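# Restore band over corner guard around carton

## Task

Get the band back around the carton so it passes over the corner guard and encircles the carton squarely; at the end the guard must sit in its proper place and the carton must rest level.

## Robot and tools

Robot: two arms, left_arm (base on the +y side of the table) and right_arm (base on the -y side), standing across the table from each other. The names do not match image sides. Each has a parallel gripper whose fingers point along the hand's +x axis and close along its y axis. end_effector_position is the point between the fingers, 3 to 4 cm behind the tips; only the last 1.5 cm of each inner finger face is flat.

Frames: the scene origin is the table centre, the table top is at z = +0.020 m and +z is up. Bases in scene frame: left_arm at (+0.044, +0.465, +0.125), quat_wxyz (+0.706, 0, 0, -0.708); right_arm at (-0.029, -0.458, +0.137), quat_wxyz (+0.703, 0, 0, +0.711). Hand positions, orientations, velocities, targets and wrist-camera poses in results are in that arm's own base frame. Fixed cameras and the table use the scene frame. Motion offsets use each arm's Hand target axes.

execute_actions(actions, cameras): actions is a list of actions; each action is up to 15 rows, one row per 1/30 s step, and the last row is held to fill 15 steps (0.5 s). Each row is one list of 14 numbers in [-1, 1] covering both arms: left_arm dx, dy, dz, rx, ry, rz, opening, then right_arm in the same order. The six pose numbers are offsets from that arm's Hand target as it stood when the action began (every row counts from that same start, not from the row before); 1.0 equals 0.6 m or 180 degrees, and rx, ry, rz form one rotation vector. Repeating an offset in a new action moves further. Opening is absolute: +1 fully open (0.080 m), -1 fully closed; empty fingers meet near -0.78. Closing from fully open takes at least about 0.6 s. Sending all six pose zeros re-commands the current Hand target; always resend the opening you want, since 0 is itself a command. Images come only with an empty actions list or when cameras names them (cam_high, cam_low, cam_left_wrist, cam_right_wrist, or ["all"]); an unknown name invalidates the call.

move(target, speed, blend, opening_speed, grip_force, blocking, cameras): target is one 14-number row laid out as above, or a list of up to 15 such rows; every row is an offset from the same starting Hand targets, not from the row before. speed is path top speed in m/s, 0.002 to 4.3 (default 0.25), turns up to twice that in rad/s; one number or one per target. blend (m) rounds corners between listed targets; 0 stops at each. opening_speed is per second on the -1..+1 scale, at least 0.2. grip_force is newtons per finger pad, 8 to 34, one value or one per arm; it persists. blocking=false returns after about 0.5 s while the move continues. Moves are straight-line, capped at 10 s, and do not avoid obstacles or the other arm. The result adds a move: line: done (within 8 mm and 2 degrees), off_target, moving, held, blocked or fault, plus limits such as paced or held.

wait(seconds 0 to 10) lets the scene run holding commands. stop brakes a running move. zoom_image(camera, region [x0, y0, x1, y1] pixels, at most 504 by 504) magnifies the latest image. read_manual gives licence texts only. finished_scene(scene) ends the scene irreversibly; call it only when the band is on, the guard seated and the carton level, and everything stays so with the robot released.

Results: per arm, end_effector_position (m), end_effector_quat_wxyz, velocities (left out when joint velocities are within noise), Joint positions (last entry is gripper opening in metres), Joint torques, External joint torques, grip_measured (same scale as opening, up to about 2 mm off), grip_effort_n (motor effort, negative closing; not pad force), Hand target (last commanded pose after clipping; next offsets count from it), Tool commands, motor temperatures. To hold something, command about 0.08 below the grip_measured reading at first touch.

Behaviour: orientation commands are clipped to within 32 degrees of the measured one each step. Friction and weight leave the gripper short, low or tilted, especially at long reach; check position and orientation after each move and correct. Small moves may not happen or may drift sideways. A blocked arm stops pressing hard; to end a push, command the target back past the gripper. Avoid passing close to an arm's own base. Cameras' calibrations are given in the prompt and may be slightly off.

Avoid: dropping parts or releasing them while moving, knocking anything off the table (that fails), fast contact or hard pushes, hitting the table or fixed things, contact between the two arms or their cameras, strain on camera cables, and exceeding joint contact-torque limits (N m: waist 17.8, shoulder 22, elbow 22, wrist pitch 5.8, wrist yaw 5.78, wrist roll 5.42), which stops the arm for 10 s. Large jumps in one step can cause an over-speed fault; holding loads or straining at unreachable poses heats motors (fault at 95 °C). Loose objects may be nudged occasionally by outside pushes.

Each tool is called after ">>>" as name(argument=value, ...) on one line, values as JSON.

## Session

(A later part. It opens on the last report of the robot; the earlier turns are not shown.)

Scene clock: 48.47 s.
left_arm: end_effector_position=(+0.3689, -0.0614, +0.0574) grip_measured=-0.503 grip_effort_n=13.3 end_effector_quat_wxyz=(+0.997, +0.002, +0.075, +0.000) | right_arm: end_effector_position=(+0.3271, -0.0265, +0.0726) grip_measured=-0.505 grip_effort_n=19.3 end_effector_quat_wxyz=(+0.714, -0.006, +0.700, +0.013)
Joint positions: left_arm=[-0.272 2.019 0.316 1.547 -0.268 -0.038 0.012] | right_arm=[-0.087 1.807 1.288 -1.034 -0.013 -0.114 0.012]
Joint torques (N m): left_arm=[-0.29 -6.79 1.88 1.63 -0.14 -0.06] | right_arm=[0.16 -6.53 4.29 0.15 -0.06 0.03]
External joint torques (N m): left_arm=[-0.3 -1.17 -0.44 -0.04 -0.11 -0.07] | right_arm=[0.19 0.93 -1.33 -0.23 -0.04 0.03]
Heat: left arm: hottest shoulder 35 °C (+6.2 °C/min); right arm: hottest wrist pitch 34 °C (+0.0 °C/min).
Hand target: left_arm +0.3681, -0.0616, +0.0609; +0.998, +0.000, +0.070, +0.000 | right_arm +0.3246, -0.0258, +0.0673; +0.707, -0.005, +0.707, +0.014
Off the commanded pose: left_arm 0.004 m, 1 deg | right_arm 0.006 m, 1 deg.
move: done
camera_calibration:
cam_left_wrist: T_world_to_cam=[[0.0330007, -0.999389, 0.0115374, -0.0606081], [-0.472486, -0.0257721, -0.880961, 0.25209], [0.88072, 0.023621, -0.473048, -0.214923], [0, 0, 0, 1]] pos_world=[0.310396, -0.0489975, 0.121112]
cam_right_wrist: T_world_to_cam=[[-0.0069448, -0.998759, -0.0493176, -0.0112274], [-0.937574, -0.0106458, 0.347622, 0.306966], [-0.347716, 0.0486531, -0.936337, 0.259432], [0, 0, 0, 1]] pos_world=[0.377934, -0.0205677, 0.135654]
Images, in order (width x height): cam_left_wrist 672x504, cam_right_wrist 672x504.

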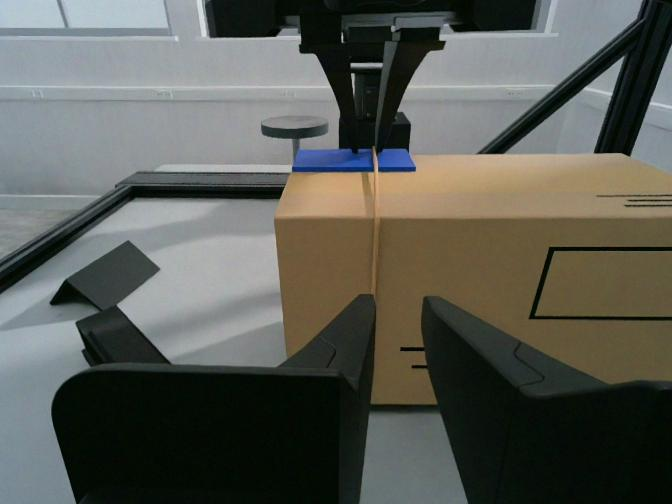

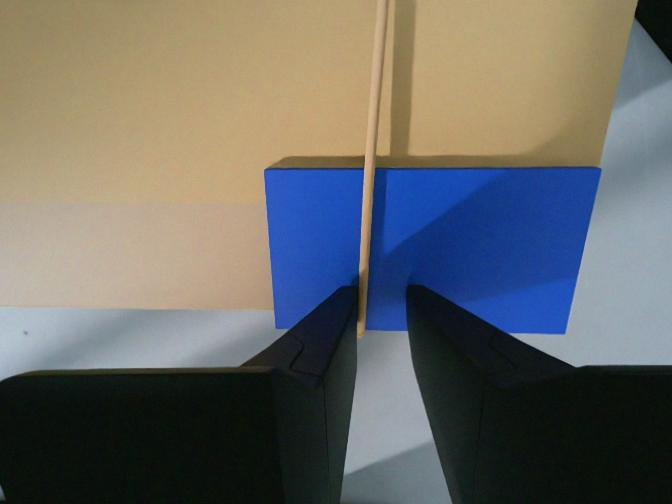

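>>> move(target=[[0, 0, 0, 0, 0, 0, -0.5, -0.02, 0, 0, 0, 0, 0, -0.5],[0, 0, 0, 0, 0, 0, -0.5, -0.12, 0, 0, 0, 0, 0, -0.5]], speed=[0.03, 0.1], cameras=["cam_left_wrist", "cam_right_wrist"])

>>> zoom_image(camera="cam_left_wrist", region=[230, 110, 510, 310])

Scene clock: 50.73 s.
left_arm: end_effector_position=(+0.3689, -0.0614, +0.0574) grip_measured=-0.503 grip_effort_n=13.7 end_effector_quat_wxyz=(+0.997, +0.002, +0.075, +0.000) | right_arm: end_effector_position=(+0.3232, -0.0261, +0.1348) grip_measured=-0.504 grip_effort_n=18.8 end_effector_quat_wxyz=(+0.702, -0.004, +0.712, +0.014)
Joint positions: left_arm=[-0.272 2.019 0.316 1.547 -0.268 -0.038 0.012] | right_arm=[-0.087 1.782 1.508 -1.311 -0.013 -0.114 0.012]
Joint torques (N m): left_arm=[-0.4 -6.68 1.68 1.61 -0.1 -0.09] | right_arm=[-0.09 -8.57 6.11 -0.02 -0.05 -0.05]
External joint torques (N m): left_arm=[-0.4 -1.06 -0.67 -0.06 -0.08 -0.09] | right_arm=[-0.08 -1.32 0.44 -0.34 -0.04 -0.04]
Heat: left arm: hottest shoulder 35 °C (+5.9 °C/min); right arm: hottest wrist pitch 34 °C (+0.0 °C/min).
Hand target: left_arm +0.3681, -0.0616, +0.0609; +0.998, +0.000, +0.070, +0.000 | right_arm +0.3245, -0.0268, +0.1393; +0.707, -0.005, +0.707, +0.014
Off the commanded pose: left_arm 0.004 m, 1 deg | right_arm 0.005 m, 1 deg.
move: done
camera_calibration:
cam_left_wrist: T_world_to_cam=[[0.0330007, -0.999389, 0.0115374, -0.0606081], [-0.472486, -0.0257721, -0.880961, 0.25209], [0.88072, 0.023621, -0.473048, -0.214923], [0, 0, 0, 1]] pos_world=[0.310396, -0.0489975, 0.121112]
cam_right_wrist: T_world_to_cam=[[-0.00863347, -0.998613, -0.0519395, -0.0069961], [-0.92571, -0.01166, 0.378054, 0.27381], [-0.378136, 0.0513448, -0.924325, 0.324607], [0, 0, 0, 1]] pos_world=[0.376154, -0.0204607, 0.196164]
Images, in order (width x height): cam_left_wrist 672x504, cam_right_wrist 672x504.

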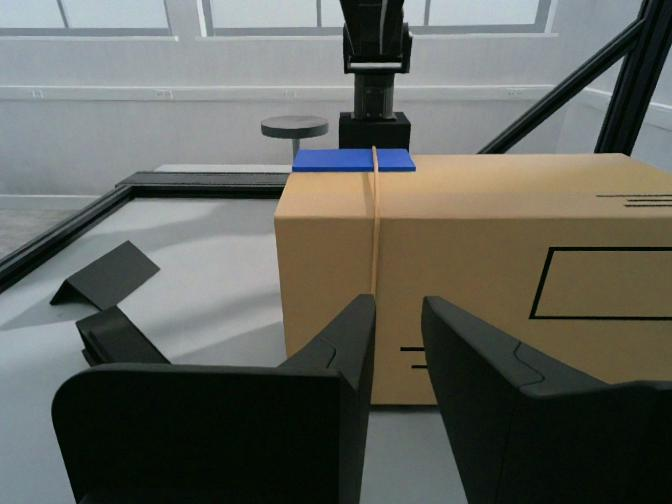

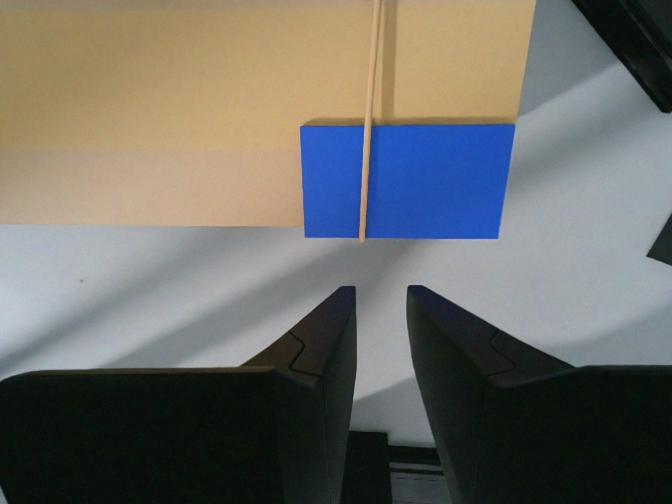

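Scaled by 1.800 from the camera's 672x504 image, which has a finer 960x720 frame.

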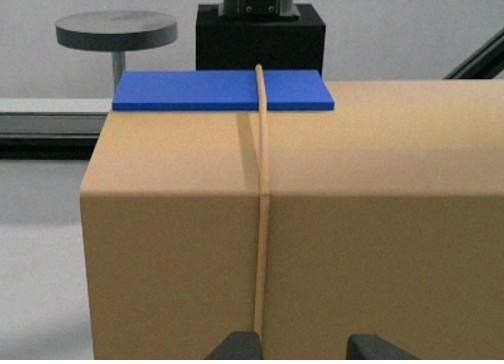

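>>> move(target=[[0, 0, 0, 0, 0, 0, -0.5, 0, 0, -0.165, 0, 0, 0, -0.5],[0, 0, 0, 0, 0, 0, -0.5, 0.08, 0, -0.165, 0, -0.289, 0, -0.5]], speed=0.2, blend=[0.03, 0], cameras=["cam_right_wrist"])

>>> zoom_image(camera="cam_right_wrist", region=[200, 100, 520, 340])

Scene clock: 54.30 s.
left_arm: end_effector_position=(+0.3689, -0.0614, +0.0574) grip_measured=-0.503 grip_effort_n=13.7 end_effector_quat_wxyz=(+0.997, +0.002, +0.075, +0.000) | right_arm: end_effector_position=(+0.2265, -0.0291, +0.0929) grip_measured=-0.504 grip_effort_n=18.8 end_effector_quat_wxyz=(+0.945, -0.001, +0.326, +0.015)
Joint positions: left_arm=[-0.272 2.019 0.316 1.547 -0.268 -0.038 0.012] | right_arm=[-0.298 0.659 0.274 -0.307 -0.26 -0.2 0.012]
Joint torques (N m): left_arm=[-0.15 -6.7 1.64 1.64 -0.14 -0.09] | right_arm=[-0.11 -1.27 5.45 1.35 -0.26 0.15]
External joint torques (N m): left_arm=[-0.14 -1.12 -0.65 -0.01 -0.12 -0.09] | right_arm=[-0.11 -0.52 -1.42 -0.16 -0.15 0.14]
Heat: left arm: hottest shoulder 35 °C (+5.5 °C/min); right arm: hottest wrist pitch 34 °C (+0.0 °C/min).
Hand target: left_arm +0.3681, -0.0616, +0.0609; +0.998, +0.000, +0.070, +0.000 | right_arm +0.2256, -0.0288, +0.0913; +0.946, +0.002, +0.325, +0.015
Off the commanded pose: left_arm 0.004 m, 1 deg | right_arm 0.002 m, 0 deg.
move: done
camera_calibration:
cam_right_wrist: T_world_to_cam=[[0.0374155, -0.99762, -0.0579229, -0.0227344], [-0.861636, -0.0028483, -0.507519, 0.268093], [0.506146, 0.0688975, -0.859691, 0.0436243], [0, 0, 0, 1]] pos_world=[0.209769, -0.0249223, 0.172249]
Images, in order (width x height): cam_right_wrist 672x504.

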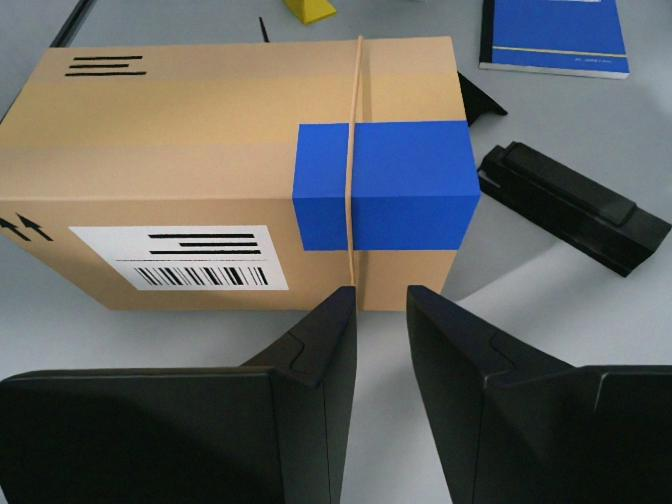

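Scaled by 1.575 from the camera's 672x504 image, which has a finer 960x720 frame.

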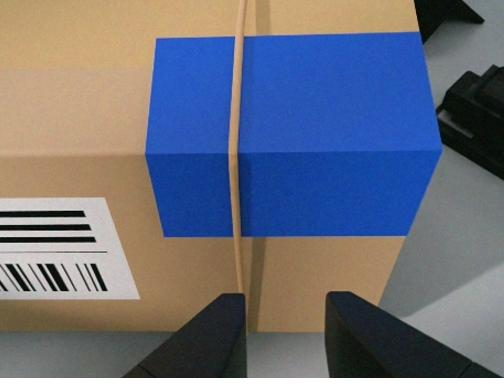

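>>> zoom_image(camera="cam_right_wrist", region=[260, 20, 520, 320])

Scaled by 1.680 from the camera's 672x504 image, which has a finer 960x720 frame.

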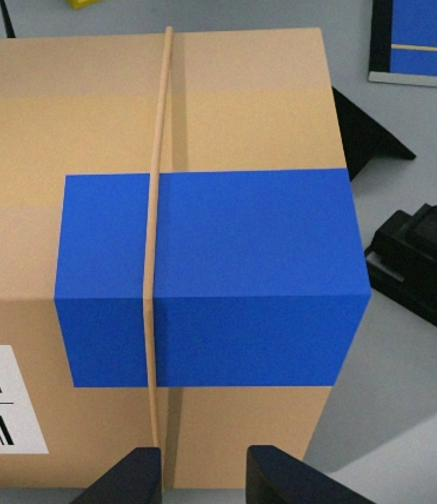

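>>> move(target=[[0.125, 0.003, -0.006, 0, 0, 0, -0.4, 0, 0, 0, 0, 0, 0, -0.5]], speed=[0.12], cameras=["cam_left_wrist"])

>>> zoom_image(camera="cam_left_wrist", region=[200, 130, 480, 340])

Scene clock: 56.70 s.
left_arm: end_effector_position=(+0.4402, -0.0600, +0.0490) grip_measured=-0.403 grip_effort_n=13.3 end_effector_quat_wxyz=(+0.998, -0.002, +0.069, +0.000) | right_arm: end_effector_position=(+0.2265, -0.0291, +0.0929) grip_measured=-0.504 grip_effort_n=19.3 end_effector_quat_wxyz=(+0.945, -0.001, +0.326, +0.015)
Joint positions: left_arm=[-0.203 2.158 0.603 1.414 -0.202 -0.033 0.017] | right_arm=[-0.298 0.659 0.274 -0.307 -0.26 -0.2 0.012]
Joint torques (N m): left_arm=[0.25 -6.13 3.62 1.28 0.04 0.12] | right_arm=[-0.13 -1.36 5.42 1.29 -0.26 0.15]
External joint torques (N m): left_arm=[0.3 1.21 0.52 -0.4 0.06 0.12] | right_arm=[-0.13 -0.6 -1.49 -0.23 -0.15 0.14]
Heat: left arm: hottest shoulder 35 °C (+5.3 °C/min); right arm: hottest wrist pitch 35 °C (+1.1 °C/min).
Hand target: left_arm +0.4419, -0.0598, +0.0469; +0.998, +0.000, +0.070, +0.000 | right_arm +0.2256, -0.0288, +0.0913; +0.946, +0.002, +0.325, +0.015
Off the commanded pose: left_arm 0.003 m, 0 deg | right_arm 0.002 m, 0 deg.
move: done
camera_calibration:
cam_left_wrist: T_world_to_cam=[[0.0349823, -0.99919, 0.0198777, -0.0626977], [-0.461001, -0.0337809, -0.886757, 0.273167], [0.88671, 0.0218571, -0.461809, -0.284938], [0, 0, 0, 1]] pos_world=[0.380781, -0.0471912, 0.111892]
Images, in order (width x height): cam_left_wrist 672x504.

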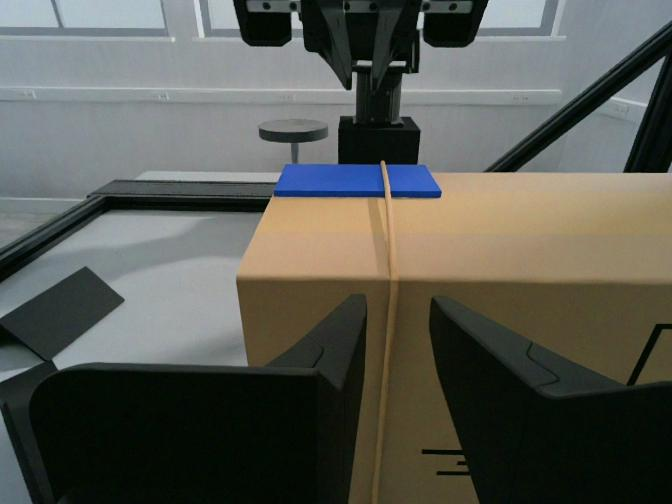

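Scaled by 1.800 from the camera's 672x504 image, which has a finer 960x720 frame.

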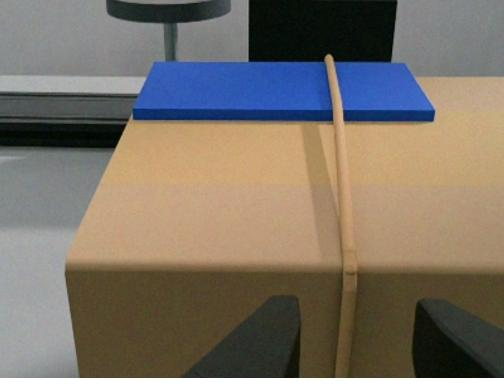

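>>> move(target=[[0.027, -0.0017, -0.004, 0, 0, 0, -0.4, 0, 0, 0, 0, 0, 0, -0.5],[0.027, -0.0017, -0.004, 0, 0, 0, -1, 0, 0, 0, 0, 0, 0, -0.5]], speed=[0.05, 0.05], opening_speed=0.5, cameras=["cam_left_wrist"])

>>> zoom_image(camera="cam_left_wrist", region=[200, 130, 480, 340])

Scene clock: 59.03 s.
left_arm: end_effector_position=(+0.4547, -0.0595, +0.0442) grip_measured=-0.773 grip_effort_n=-24.4 end_effector_quat_wxyz=(+0.998, -0.002, +0.070, +0.002) | right_arm: end_effector_position=(+0.2265, -0.0291, +0.0929) grip_measured=-0.504 grip_effort_n=19.3 end_effector_quat_wxyz=(+0.945, -0.001, +0.326, +0.015)
Joint positions: left_arm=[-0.194 2.198 0.666 1.389 -0.196 -0.031 0] | right_arm=[-0.298 0.659 0.274 -0.307 -0.26 -0.2 0.012]
Joint torques (N m): left_arm=[-0.11 -6.39 4.44 1.11 0.08 0.13] | right_arm=[-0.13 -1.37 5.42 1.28 -0.25 0.14]
External joint torques (N m): left_arm=[-0.07 1.33 1.2 -0.58 0.09 0.13] | right_arm=[-0.13 -0.63 -1.44 -0.22 -0.14 0.14]
Heat: left arm: hottest shoulder 35 °C (+5.1 °C/min); right arm: hottest wrist pitch 35 °C (+1.0 °C/min).
Hand target: left_arm +0.4575, -0.0609, +0.0422; +0.998, +0.000, +0.071, +0.000 | right_arm +0.2256, -0.0288, +0.0913; +0.946, +0.002, +0.325, +0.015
Off the commanded pose: left_arm 0.004 m, 0 deg | right_arm 0.002 m, 0 deg.
move: done
camera_calibration:
cam_left_wrist: T_world_to_cam=[[0.0382613, -0.999094, 0.0186565, -0.0641852], [-0.462663, -0.0342604, -0.885872, 0.276279], [0.885708, 0.0252629, -0.463554, -0.299317], [0, 0, 0, 1]] pos_world=[0.395387, -0.0471, 0.107195]
Images, in order (width x height): cam_left_wrist 672x504.

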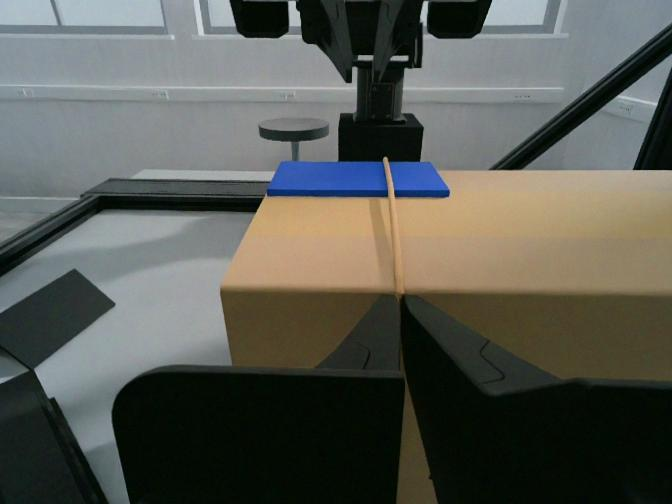

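Scaled by 1.800 from the camera's 672x504 image, which has a finer 960x720 frame.

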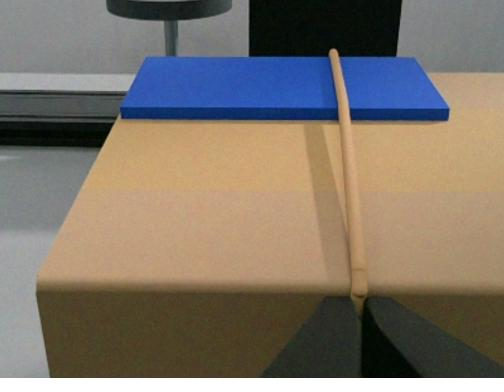

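>>> move(target=[[-0.004, -0.007, 0, 0, 0, 0, -1, 0, 0, 0, 0, 0, 0, -0.5]], speed=[0.03], cameras=["cam_left_wrist"])

>>> zoom_image(camera="cam_left_wrist", region=[200, 130, 480, 340])

Scene clock: 60.13 s.
left_arm: end_effector_position=(+0.4541, -0.0621, +0.0442) grip_measured=-0.773 grip_effort_n=-23.5 end_effector_quat_wxyz=(+0.998, -0.001, +0.070, +0.003) | right_arm: end_effector_position=(+0.2265, -0.0291, +0.0929) grip_measured=-0.504 grip_effort_n=18.8 end_effector_quat_wxyz=(+0.945, -0.001, +0.326, +0.015)
Joint positions: left_arm=[-0.203 2.198 0.666 1.389 -0.207 -0.031 0] | right_arm=[-0.298 0.659 0.274 -0.307 -0.26 -0.2 0.012]
Joint torques (N m): left_arm=[-0.58 -6.65 3.68 1.32 -0.04 0.03] | right_arm=[-0.12 -1.38 5.42 1.29 -0.25 0.14]
External joint torques (N m): left_arm=[-0.61 1 0.52 -0.34 -0.02 0.03] | right_arm=[-0.12 -0.64 -1.41 -0.21 -0.14 0.14]
Heat: left arm: hottest shoulder 35 °C (+5.1 °C/min); right arm: hottest wrist pitch 36 °C (+2.0 °C/min).
Hand target: left_arm +0.4552, -0.0650, +0.0425; +0.998, +0.000, +0.071, +0.000 | right_arm +0.2256, -0.0288, +0.0913; +0.946, +0.002, +0.325, +0.015
Off the commanded pose: left_arm 0.004 m, 0 deg | right_arm 0.002 m, 0 deg.
move: done
camera_calibration:
cam_left_wrist: T_world_to_cam=[[0.0397434, -0.999062, 0.017205, -0.0672931], [-0.462357, -0.0336518, -0.886055, 0.275836], [0.885803, 0.02726, -0.463261, -0.298688], [0, 0, 0, 1]] pos_world=[0.394788, -0.0498053, 0.107193]
Images, in order (width x height): cam_left_wrist 672x504.

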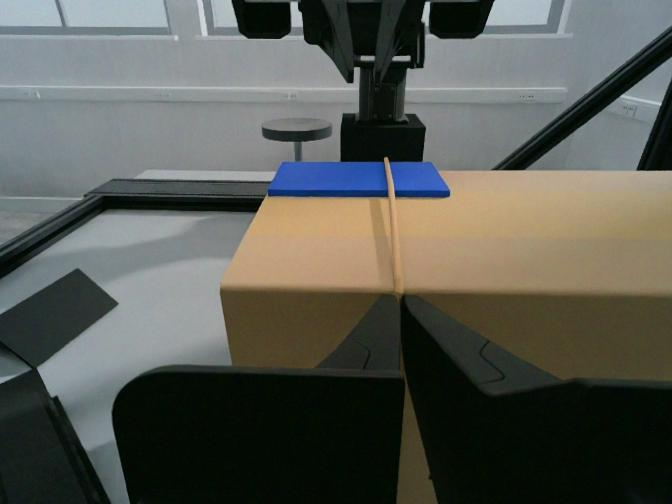

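Scaled by 1.800 from the camera's 672x504 image, which has a finer 960x720 frame.

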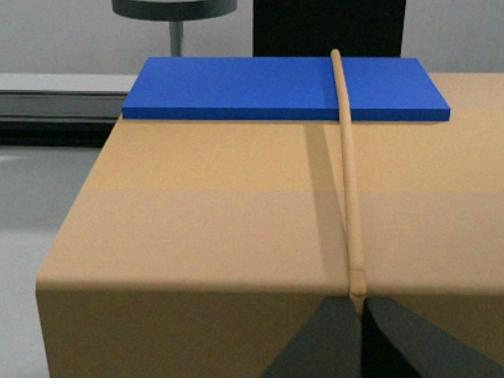

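>>> move(target=[[-0.006, 0.002, 0, 0, 0, 0, -1, 0, 0, 0, 0, 0, 0, -0.5]], speed=[0.03], cameras=["cam_left_wrist", "cam_right_wrist"])

>>> zoom_image(camera="cam_left_wrist", region=[200, 130, 480, 340])

Scene clock: 60.97 s.
left_arm: end_effector_position=(+0.4536, -0.0620, +0.0445) grip_measured=-0.773 grip_effort_n=-23.0 end_effector_quat_wxyz=(+0.998, -0.001, +0.069, +0.003) | right_arm: end_effector_position=(+0.2265, -0.0291, +0.0929) grip_measured=-0.504 grip_effort_n=19.3 end_effector_quat_wxyz=(+0.945, -0.001, +0.326, +0.015)
Joint positions: left_arm=[-0.203 2.198 0.664 1.393 -0.207 -0.031 0] | right_arm=[-0.298 0.659 0.274 -0.307 -0.26 -0.2 0.012]
Joint torques (N m): left_arm=[-0.48 -7.35 2.32 1.66 0.03 0.1] | right_arm=[-0.12 -1.35 5.42 1.28 -0.26 0.14]
External joint torques (N m): left_arm=[-0.43 0.49 -0.97 -0.06 0.04 0.09] | right_arm=[-0.15 -0.6 -1.45 -0.22 -0.14 0.14]
Heat: left arm: hottest shoulder 35 °C (+5.0 °C/min); right arm: hottest wrist pitch 36 °C (+2.0 °C/min).
Hand target: left_arm +0.4516, -0.0638, +0.0431; +0.998, +0.000, +0.070, +0.000 | right_arm +0.2256, -0.0288, +0.0913; +0.946, +0.002, +0.325, +0.015
Off the commanded pose: left_arm 0.003 m, 0 deg | right_arm 0.002 m, 0 deg.
move: done
camera_calibration:
cam_left_wrist: T_world_to_cam=[[0.039674, -0.999057, 0.0176402, -0.0671912], [-0.460719, -0.0339556, -0.886896, 0.275164], [0.886659, 0.0270596, -0.461632, -0.298589], [0, 0, 0, 1]] pos_world=[0.394186, -0.0497048, 0.107389]
cam_right_wrist: T_world_to_cam=[[0.0374717, -0.997626, -0.057774, -0.0227664], [-0.861449, -0.00294719, -0.507836, 0.268158], [0.50646, 0.0687988, -0.859514, 0.0436117], [0, 0, 0, 1]] pos_world=[0.20977, -0.0249225, 0.17235]
Images, in order (width x height): cam_left_wrist 672x504, cam_right_wrist 672x504.

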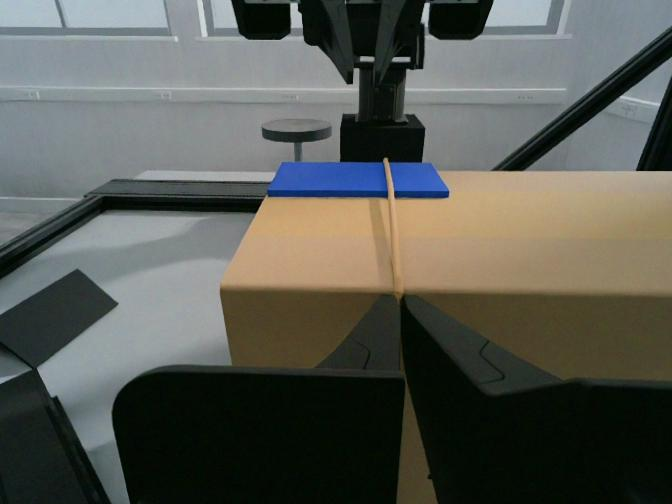

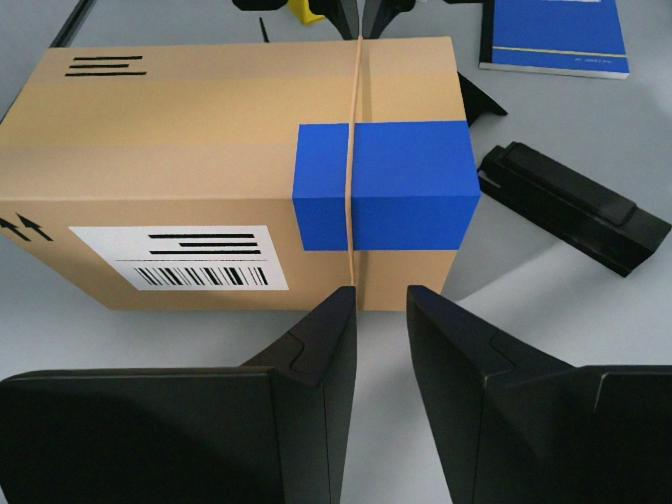

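Scaled by 1.800 from the camera's 672x504 image, which has a finer 960x720 frame.

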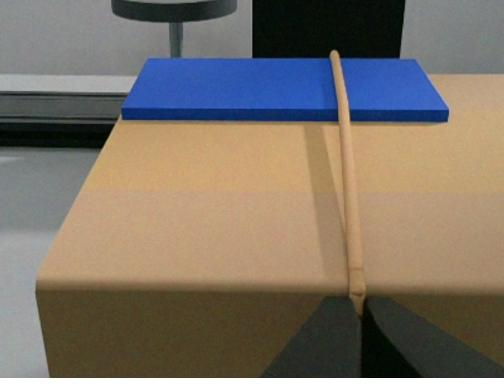

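>>> move(target=[[-0.006, 0.002, 0, 0, 0, 0, -1, 0, 0, 0, 0, 0, 0, -0.5],[-0.006, -0.004, 0, 0, 0, 0, -1, 0, 0, 0, 0, 0, 0, -0.5]], speed=[0.03, 0.03], cameras=["cam_left_wrist", "cam_right_wrist"])

>>> zoom_image(camera="cam_right_wrist", region=[260, 0, 520, 300])

Scene clock: 62.53 s.
left_arm: end_effector_position=(+0.4496, -0.0642, +0.0426) grip_measured=-0.773 grip_effort_n=-22.6 end_effector_quat_wxyz=(+0.997, +0.000, +0.071, +0.002) | right_arm: end_effector_position=(+0.2265, -0.0291, +0.0929) grip_measured=-0.504 grip_effort_n=18.8 end_effector_quat_wxyz=(+0.945, -0.001, +0.326, +0.015)
Joint positions: left_arm=[-0.212 2.198 0.65 1.403 -0.214 -0.031 0] | right_arm=[-0.298 0.659 0.274 -0.307 -0.26 -0.2 0.012]
Joint torques (N m): left_arm=[-0.54 -8.17 2.34 1.43 -0.06 0.03] | right_arm=[-0.13 -1.36 5.43 1.29 -0.25 0.15]
External joint torques (N m): left_arm=[-0.51 -0.53 -0.84 -0.26 -0.04 0.02] | right_arm=[-0.15 -0.59 -1.49 -0.23 -0.14 0.14]
Heat: left arm: hottest shoulder 35 °C (+5.0 °C/min); right arm: hottest wrist pitch 36 °C (+2.0 °C/min).
Hand target: left_arm +0.4480, -0.0663, +0.0435; +0.998, +0.000, +0.071, +0.000 | right_arm +0.2256, -0.0288, +0.0913; +0.946, +0.002, +0.325, +0.015
Off the commanded pose: left_arm 0.003 m, 0 deg | right_arm 0.002 m, 0 deg.
move: done
camera_calibration:
cam_left_wrist: T_world_to_cam=[[0.0377338, -0.999166, 0.0155997, -0.0682393], [-0.464566, -0.0313615, -0.884983, 0.273274], [0.884734, 0.0261466, -0.465362, -0.294846], [0, 0, 0, 1]] pos_world=[0.390389, -0.0519029, 0.105697]
cam_right_wrist: T_world_to_cam=[[0.0374717, -0.997626, -0.057774, -0.0227664], [-0.861449, -0.00294719, -0.507836, 0.268158], [0.50646, 0.0687988, -0.859514, 0.0436117], [0, 0, 0, 1]] pos_world=[0.20977, -0.0249225, 0.17235]
Images, in order (width x height): cam_left_wrist 672x504, cam_right_wrist 672x504.

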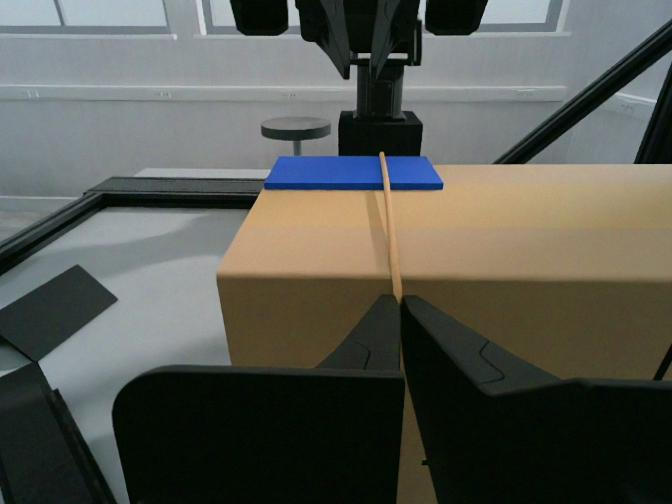

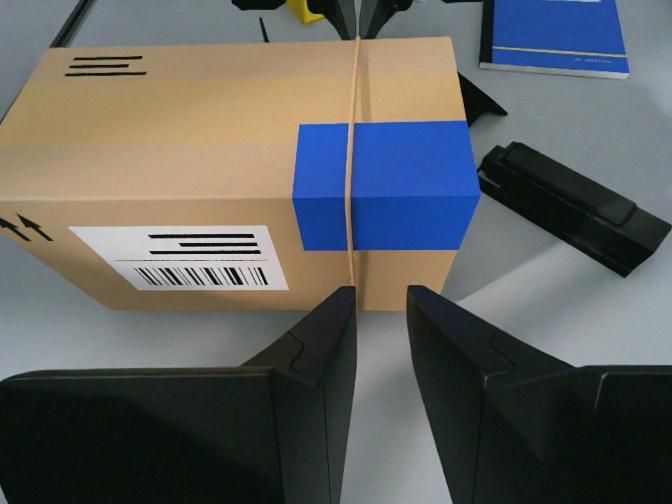

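Scaled by 1.680 from the camera's 672x504 image, which has a finer 960x720 frame.

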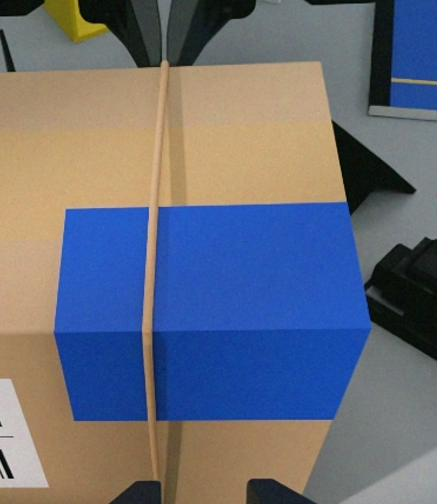

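>>> move(target=[[0, -0.0035, 0, 0, 0, 0, -1, 0, 0, 0, 0, 0, 0, -0.5]], speed=[0.03], cameras=["cam_left_wrist", "cam_right_wrist"])

>>> zoom_image(camera="cam_right_wrist", region=[260, 0, 520, 300])

Scene clock: 63.40 s.
left_arm: end_effector_position=(+0.4492, -0.0657, +0.0426) grip_measured=-0.773 grip_effort_n=-22.6 end_effector_quat_wxyz=(+0.997, +0.000, +0.071, +0.003) | right_arm: end_effector_position=(+0.2265, -0.0291, +0.0929) grip_measured=-0.504 grip_effort_n=18.8 end_effector_quat_wxyz=(+0.945, -0.001, +0.326, +0.015)
Joint positions: left_arm=[-0.218 2.198 0.65 1.403 -0.221 -0.031 0] | right_arm=[-0.298 0.659 0.274 -0.307 -0.26 -0.2 0.012]
Joint torques (N m): left_arm=[-0.62 -7.96 2.5 1.31 -0.06 -0.06] | right_arm=[-0.13 -1.36 5.4 1.28 -0.26 0.15]
External joint torques (N m): left_arm=[-0.62 -0.37 -0.64 -0.37 -0.03 -0.06] | right_arm=[-0.14 -0.58 -1.56 -0.26 -0.15 0.15]
Heat: left arm: hottest shoulder 35 °C (+5.1 °C/min); right arm: hottest wrist pitch 36 °C (+2.0 °C/min).
Hand target: left_arm +0.4480, -0.0684, +0.0435; +0.998, +0.000, +0.071, +0.000 | right_arm +0.2256, -0.0288, +0.0913; +0.946, +0.002, +0.325, +0.015
Off the commanded pose: left_arm 0.003 m, 0 deg | right_arm 0.002 m, 0 deg.
move: done
camera_calibration:
cam_left_wrist: T_world_to_cam=[[0.0392273, -0.999124, 0.0145858, -0.0703022], [-0.464292, -0.0311506, -0.885134, 0.273046], [0.884813, 0.0279493, -0.465107, -0.294367], [0, 0, 0, 1]] pos_world=[0.389991, -0.0535077, 0.105795]
cam_right_wrist: T_world_to_cam=[[0.0374717, -0.997626, -0.057774, -0.0227664], [-0.861449, -0.00294719, -0.507836, 0.268158], [0.50646, 0.0687988, -0.859514, 0.0436117], [0, 0, 0, 1]] pos_world=[0.20977, -0.0249225, 0.17235]
Images, in order (width x height): cam_left_wrist 672x504, cam_right_wrist 672x504.

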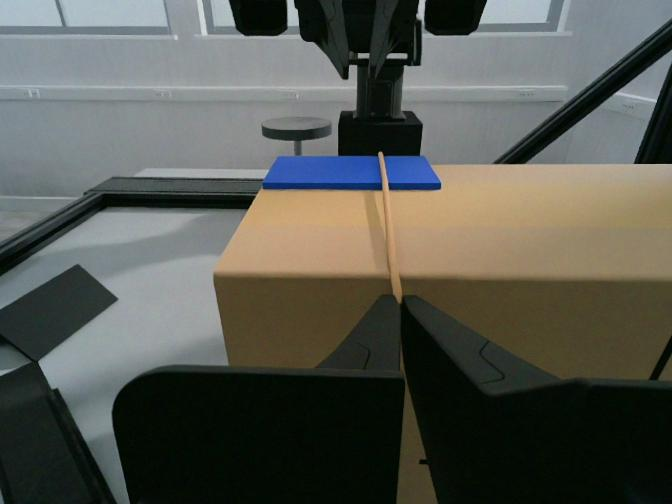

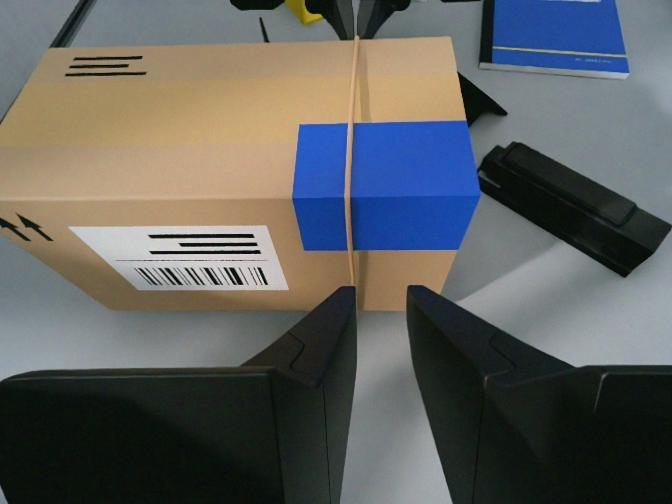

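Scaled by 1.680 from the camera's 672x504 image, which has a finer 960x720 frame.

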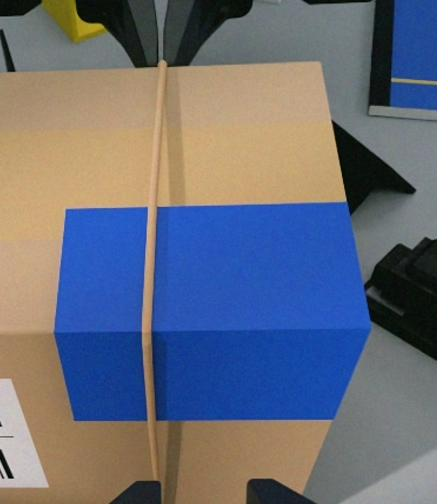

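>>> move(target=[[0.008, 0.0, 0, 0, 0, 0, -1, 0, 0, 0, 0, 0, 0, -0.5],[0.008, 0, 0, 0, 0, 0, -0.4, 0, 0, 0, 0, 0, 0, -0.5]], speed=[0.03, 0.03], opening_speed=0.5, cameras=["cam_left_wrist", "cam_right_wrist"])

>>> zoom_image(camera="cam_right_wrist", region=[260, 0, 520, 300])

Scene clock: 65.40 s.
left_arm: end_effector_position=(+0.4511, -0.0672, +0.0427) grip_measured=-0.404 grip_effort_n=13.7 end_effector_quat_wxyz=(+0.997, +0.001, +0.072, +0.002) | right_arm: end_effector_position=(+0.2265, -0.0291, +0.0929) grip_measured=-0.504 grip_effort_n=19.3 end_effector_quat_wxyz=(+0.945, -0.001, +0.326, +0.015)
Joint positions: left_arm=[-0.22 2.198 0.659 1.391 -0.221 -0.031 0.017] | right_arm=[-0.298 0.659 0.274 -0.307 -0.26 -0.2 0.012]
Joint torques (N m): left_arm=[-0.43 -6.96 3.73 1.38 0.06 0] | right_arm=[-0.12 -1.38 5.41 1.29 -0.26 0.14]
External joint torques (N m): left_arm=[-0.42 0.68 0.55 -0.29 0.08 0] | right_arm=[-0.12 -0.62 -1.5 -0.23 -0.14 0.14]
Motor temperatures (°C): left_arm=[25 36 31 35 28 34] | right_arm=[27 32 34 37 28 30]
Heat: left arm: hottest shoulder 36 °C (+6.1 °C/min); right arm: hottest wrist pitch 37 °C (+3.0 °C/min).
Hand target: left_arm +0.4528, -0.0684, +0.0429; +0.998, +0.000, +0.070, +0.000 | right_arm +0.2256, -0.0288, +0.0913; +0.946, +0.002, +0.325, +0.015
Off the commanded pose: left_arm 0.002 m, 0 deg | right_arm 0.002 m, 0 deg.
move: done
camera_calibration:
cam_left_wrist: T_world_to_cam=[[0.0369633, -0.999218, 0.0140251, -0.07084], [-0.466354, -0.0296608, -0.884101, 0.274939], [0.883826, 0.0261387, -0.467086, -0.295594], [0, 0, 0, 1]] pos_world=[0.392091, -0.0549032, 0.106]
cam_right_wrist: T_world_to_cam=[[0.0374717, -0.997626, -0.057774, -0.0227664], [-0.861449, -0.00294719, -0.507836, 0.268158], [0.50646, 0.0687988, -0.859514, 0.0436117], [0, 0, 0, 1]] pos_world=[0.20977, -0.0249225, 0.17235]
Images, in order (width x height): cam_left_wrist 672x504, cam_right_wrist 672x504.

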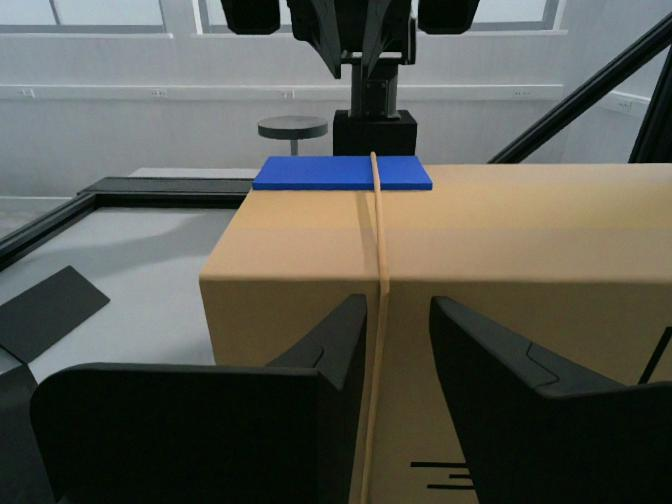

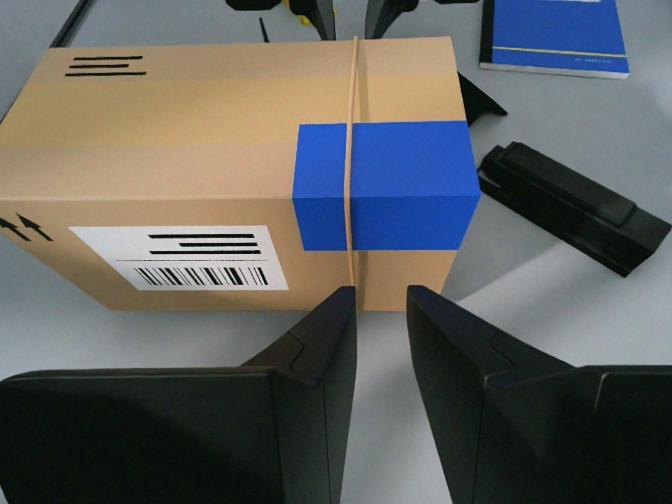

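Scaled by 1.680 from the camera's 672x504 image, which has a finer 960x720 frame.

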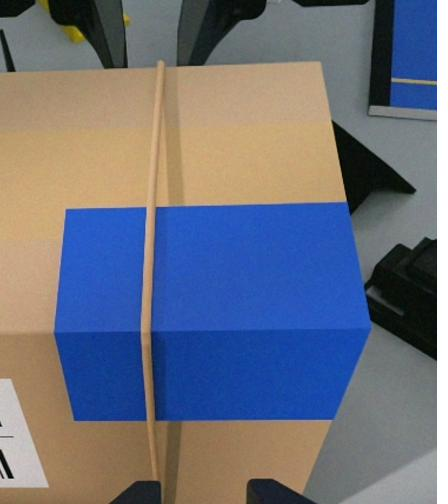

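>>> move(target=[[-0.02, 0, 0.002, 0, 0, 0, -0.4, 0, 0, 0, 0, 0, 0, -0.5], [-0.2, 0, 0.02, 0, 0, 0, -0.4, 0, 0, -0.05, 0, 0, 0, -0.5]], speed=[0.04, 0.15], cameras=["all"])

>>> zoom_image(camera="cam_left_wrist", region=[230, 110, 510, 310])

>>> zoom_image(camera="cam_right_wrist", region=[260, 0, 520, 300])

Scene clock: 67.60 s.
left_arm: end_effector_position=(+0.3367, -0.0684, +0.0693) grip_measured=-0.403 grip_effort_n=13.7 end_effector_quat_wxyz=(+0.997, +0.002, +0.074, -0.001) | right_arm: end_effector_position=(+0.2085, -0.0295, +0.0701) grip_measured=-0.504 grip_effort_n=18.8 end_effector_quat_wxyz=(+0.946, +0.003, +0.324, +0.013)
Joint positions: left_arm=[-0.348 1.906 0.199 1.551 -0.343 -0.05 0.017] | right_arm=[-0.357 0.542 0.167 -0.323 -0.305 -0.229 0.012]
Joint torques (N m): left_arm=[-0.23 -5.71 1.79 1.42 -0.16 -0.04] | right_arm=[-0.1 -0.64 5.4 1 -0.28 -0.16]
External joint torques (N m): left_arm=[-0.26 -0.91 -0.48 -0.24 -0.12 -0.05] | right_arm=[-0.11 -0.41 -1.47 -0.5 -0.15 -0.16]
Heat: left arm: hottest shoulder 36 °C (+6.0 °C/min); right arm: hottest wrist pitch 37 °C (+3.0 °C/min).
Hand target: left_arm +0.3356, -0.0684, +0.0717; +0.998, +0.000, +0.070, +0.000 | right_arm +0.2071, -0.0289, +0.0675; +0.946, +0.002, +0.325, +0.015
Off the commanded pose: left_arm 0.003 m, 0 deg | right_arm 0.003 m, 0 deg.
move: done
camera_calibration:
cam_left_wrist: T_world_to_cam=[[0.0326144, -0.999395, 0.0120694, -0.0665284], [-0.469291, -0.0259746, -0.882661, 0.246181], [0.882441, 0.0231234, -0.469854, -0.181531], [0, 0, 0, 1]] pos_world=[0.277891, -0.0558961, 0.132805]
cam_right_wrist: T_world_to_cam=[[0.0312429, -0.997441, -0.0643134, -0.0220256], [-0.859409, 0.00604543, -0.511252, 0.241113], [0.510333, 0.0712445, -0.857021, 0.0322002], [0, 0, 0, 1]] pos_world=[0.19147, -0.025721, 0.149449]

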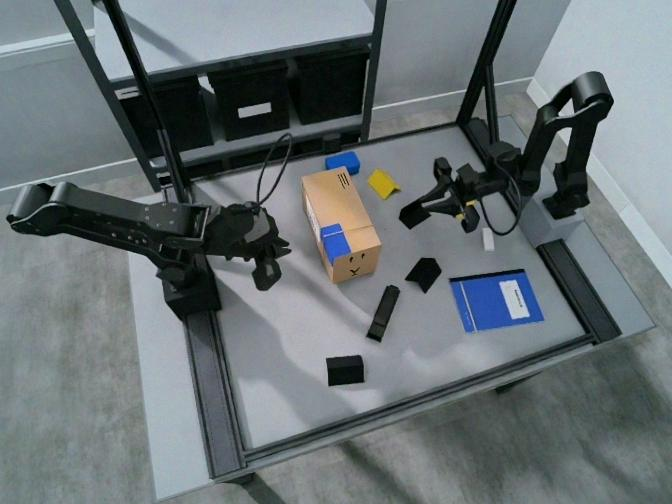

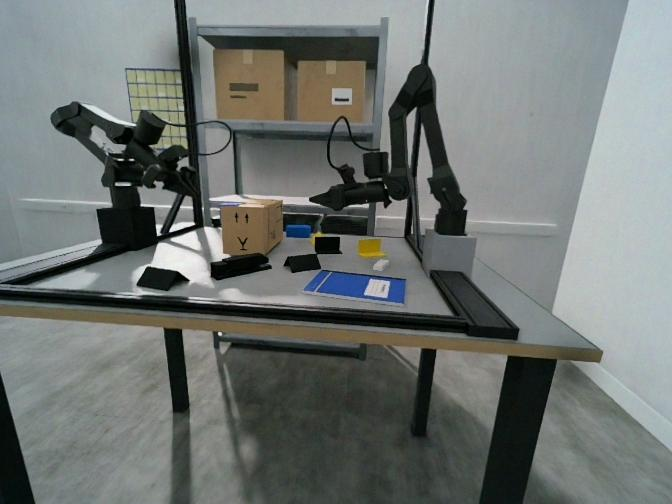

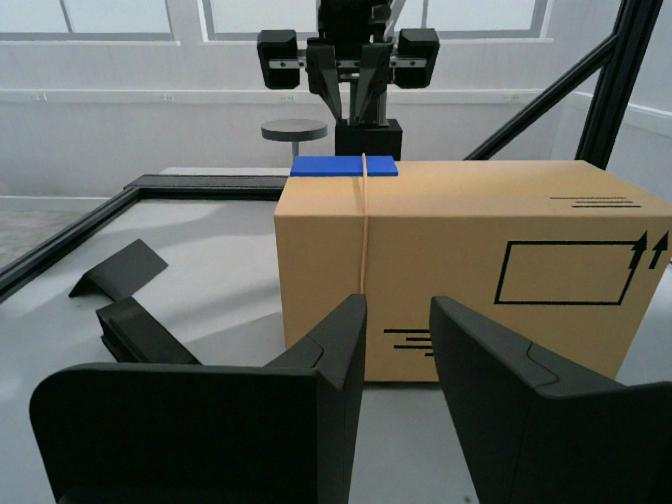

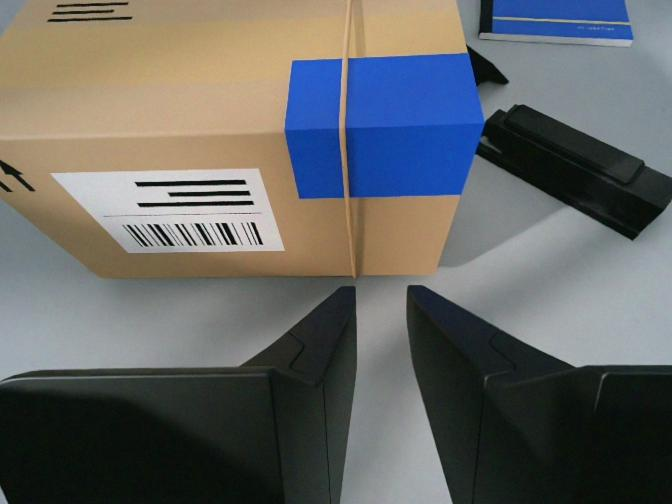

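Scaled by 1.800 from the camera's 672x504 image, which has a finer 960x720 frame.

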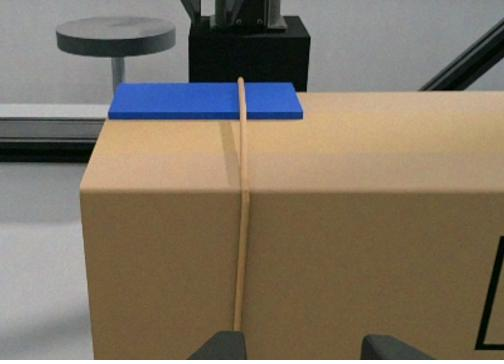

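Scaled by 1.680 from the camera's 672x504 image, which has a finer 960x720 frame.

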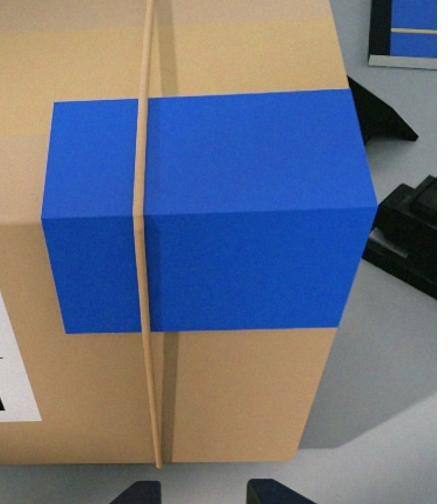

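>>> finished_scene(scene=2)

The scene is finished: the task was done.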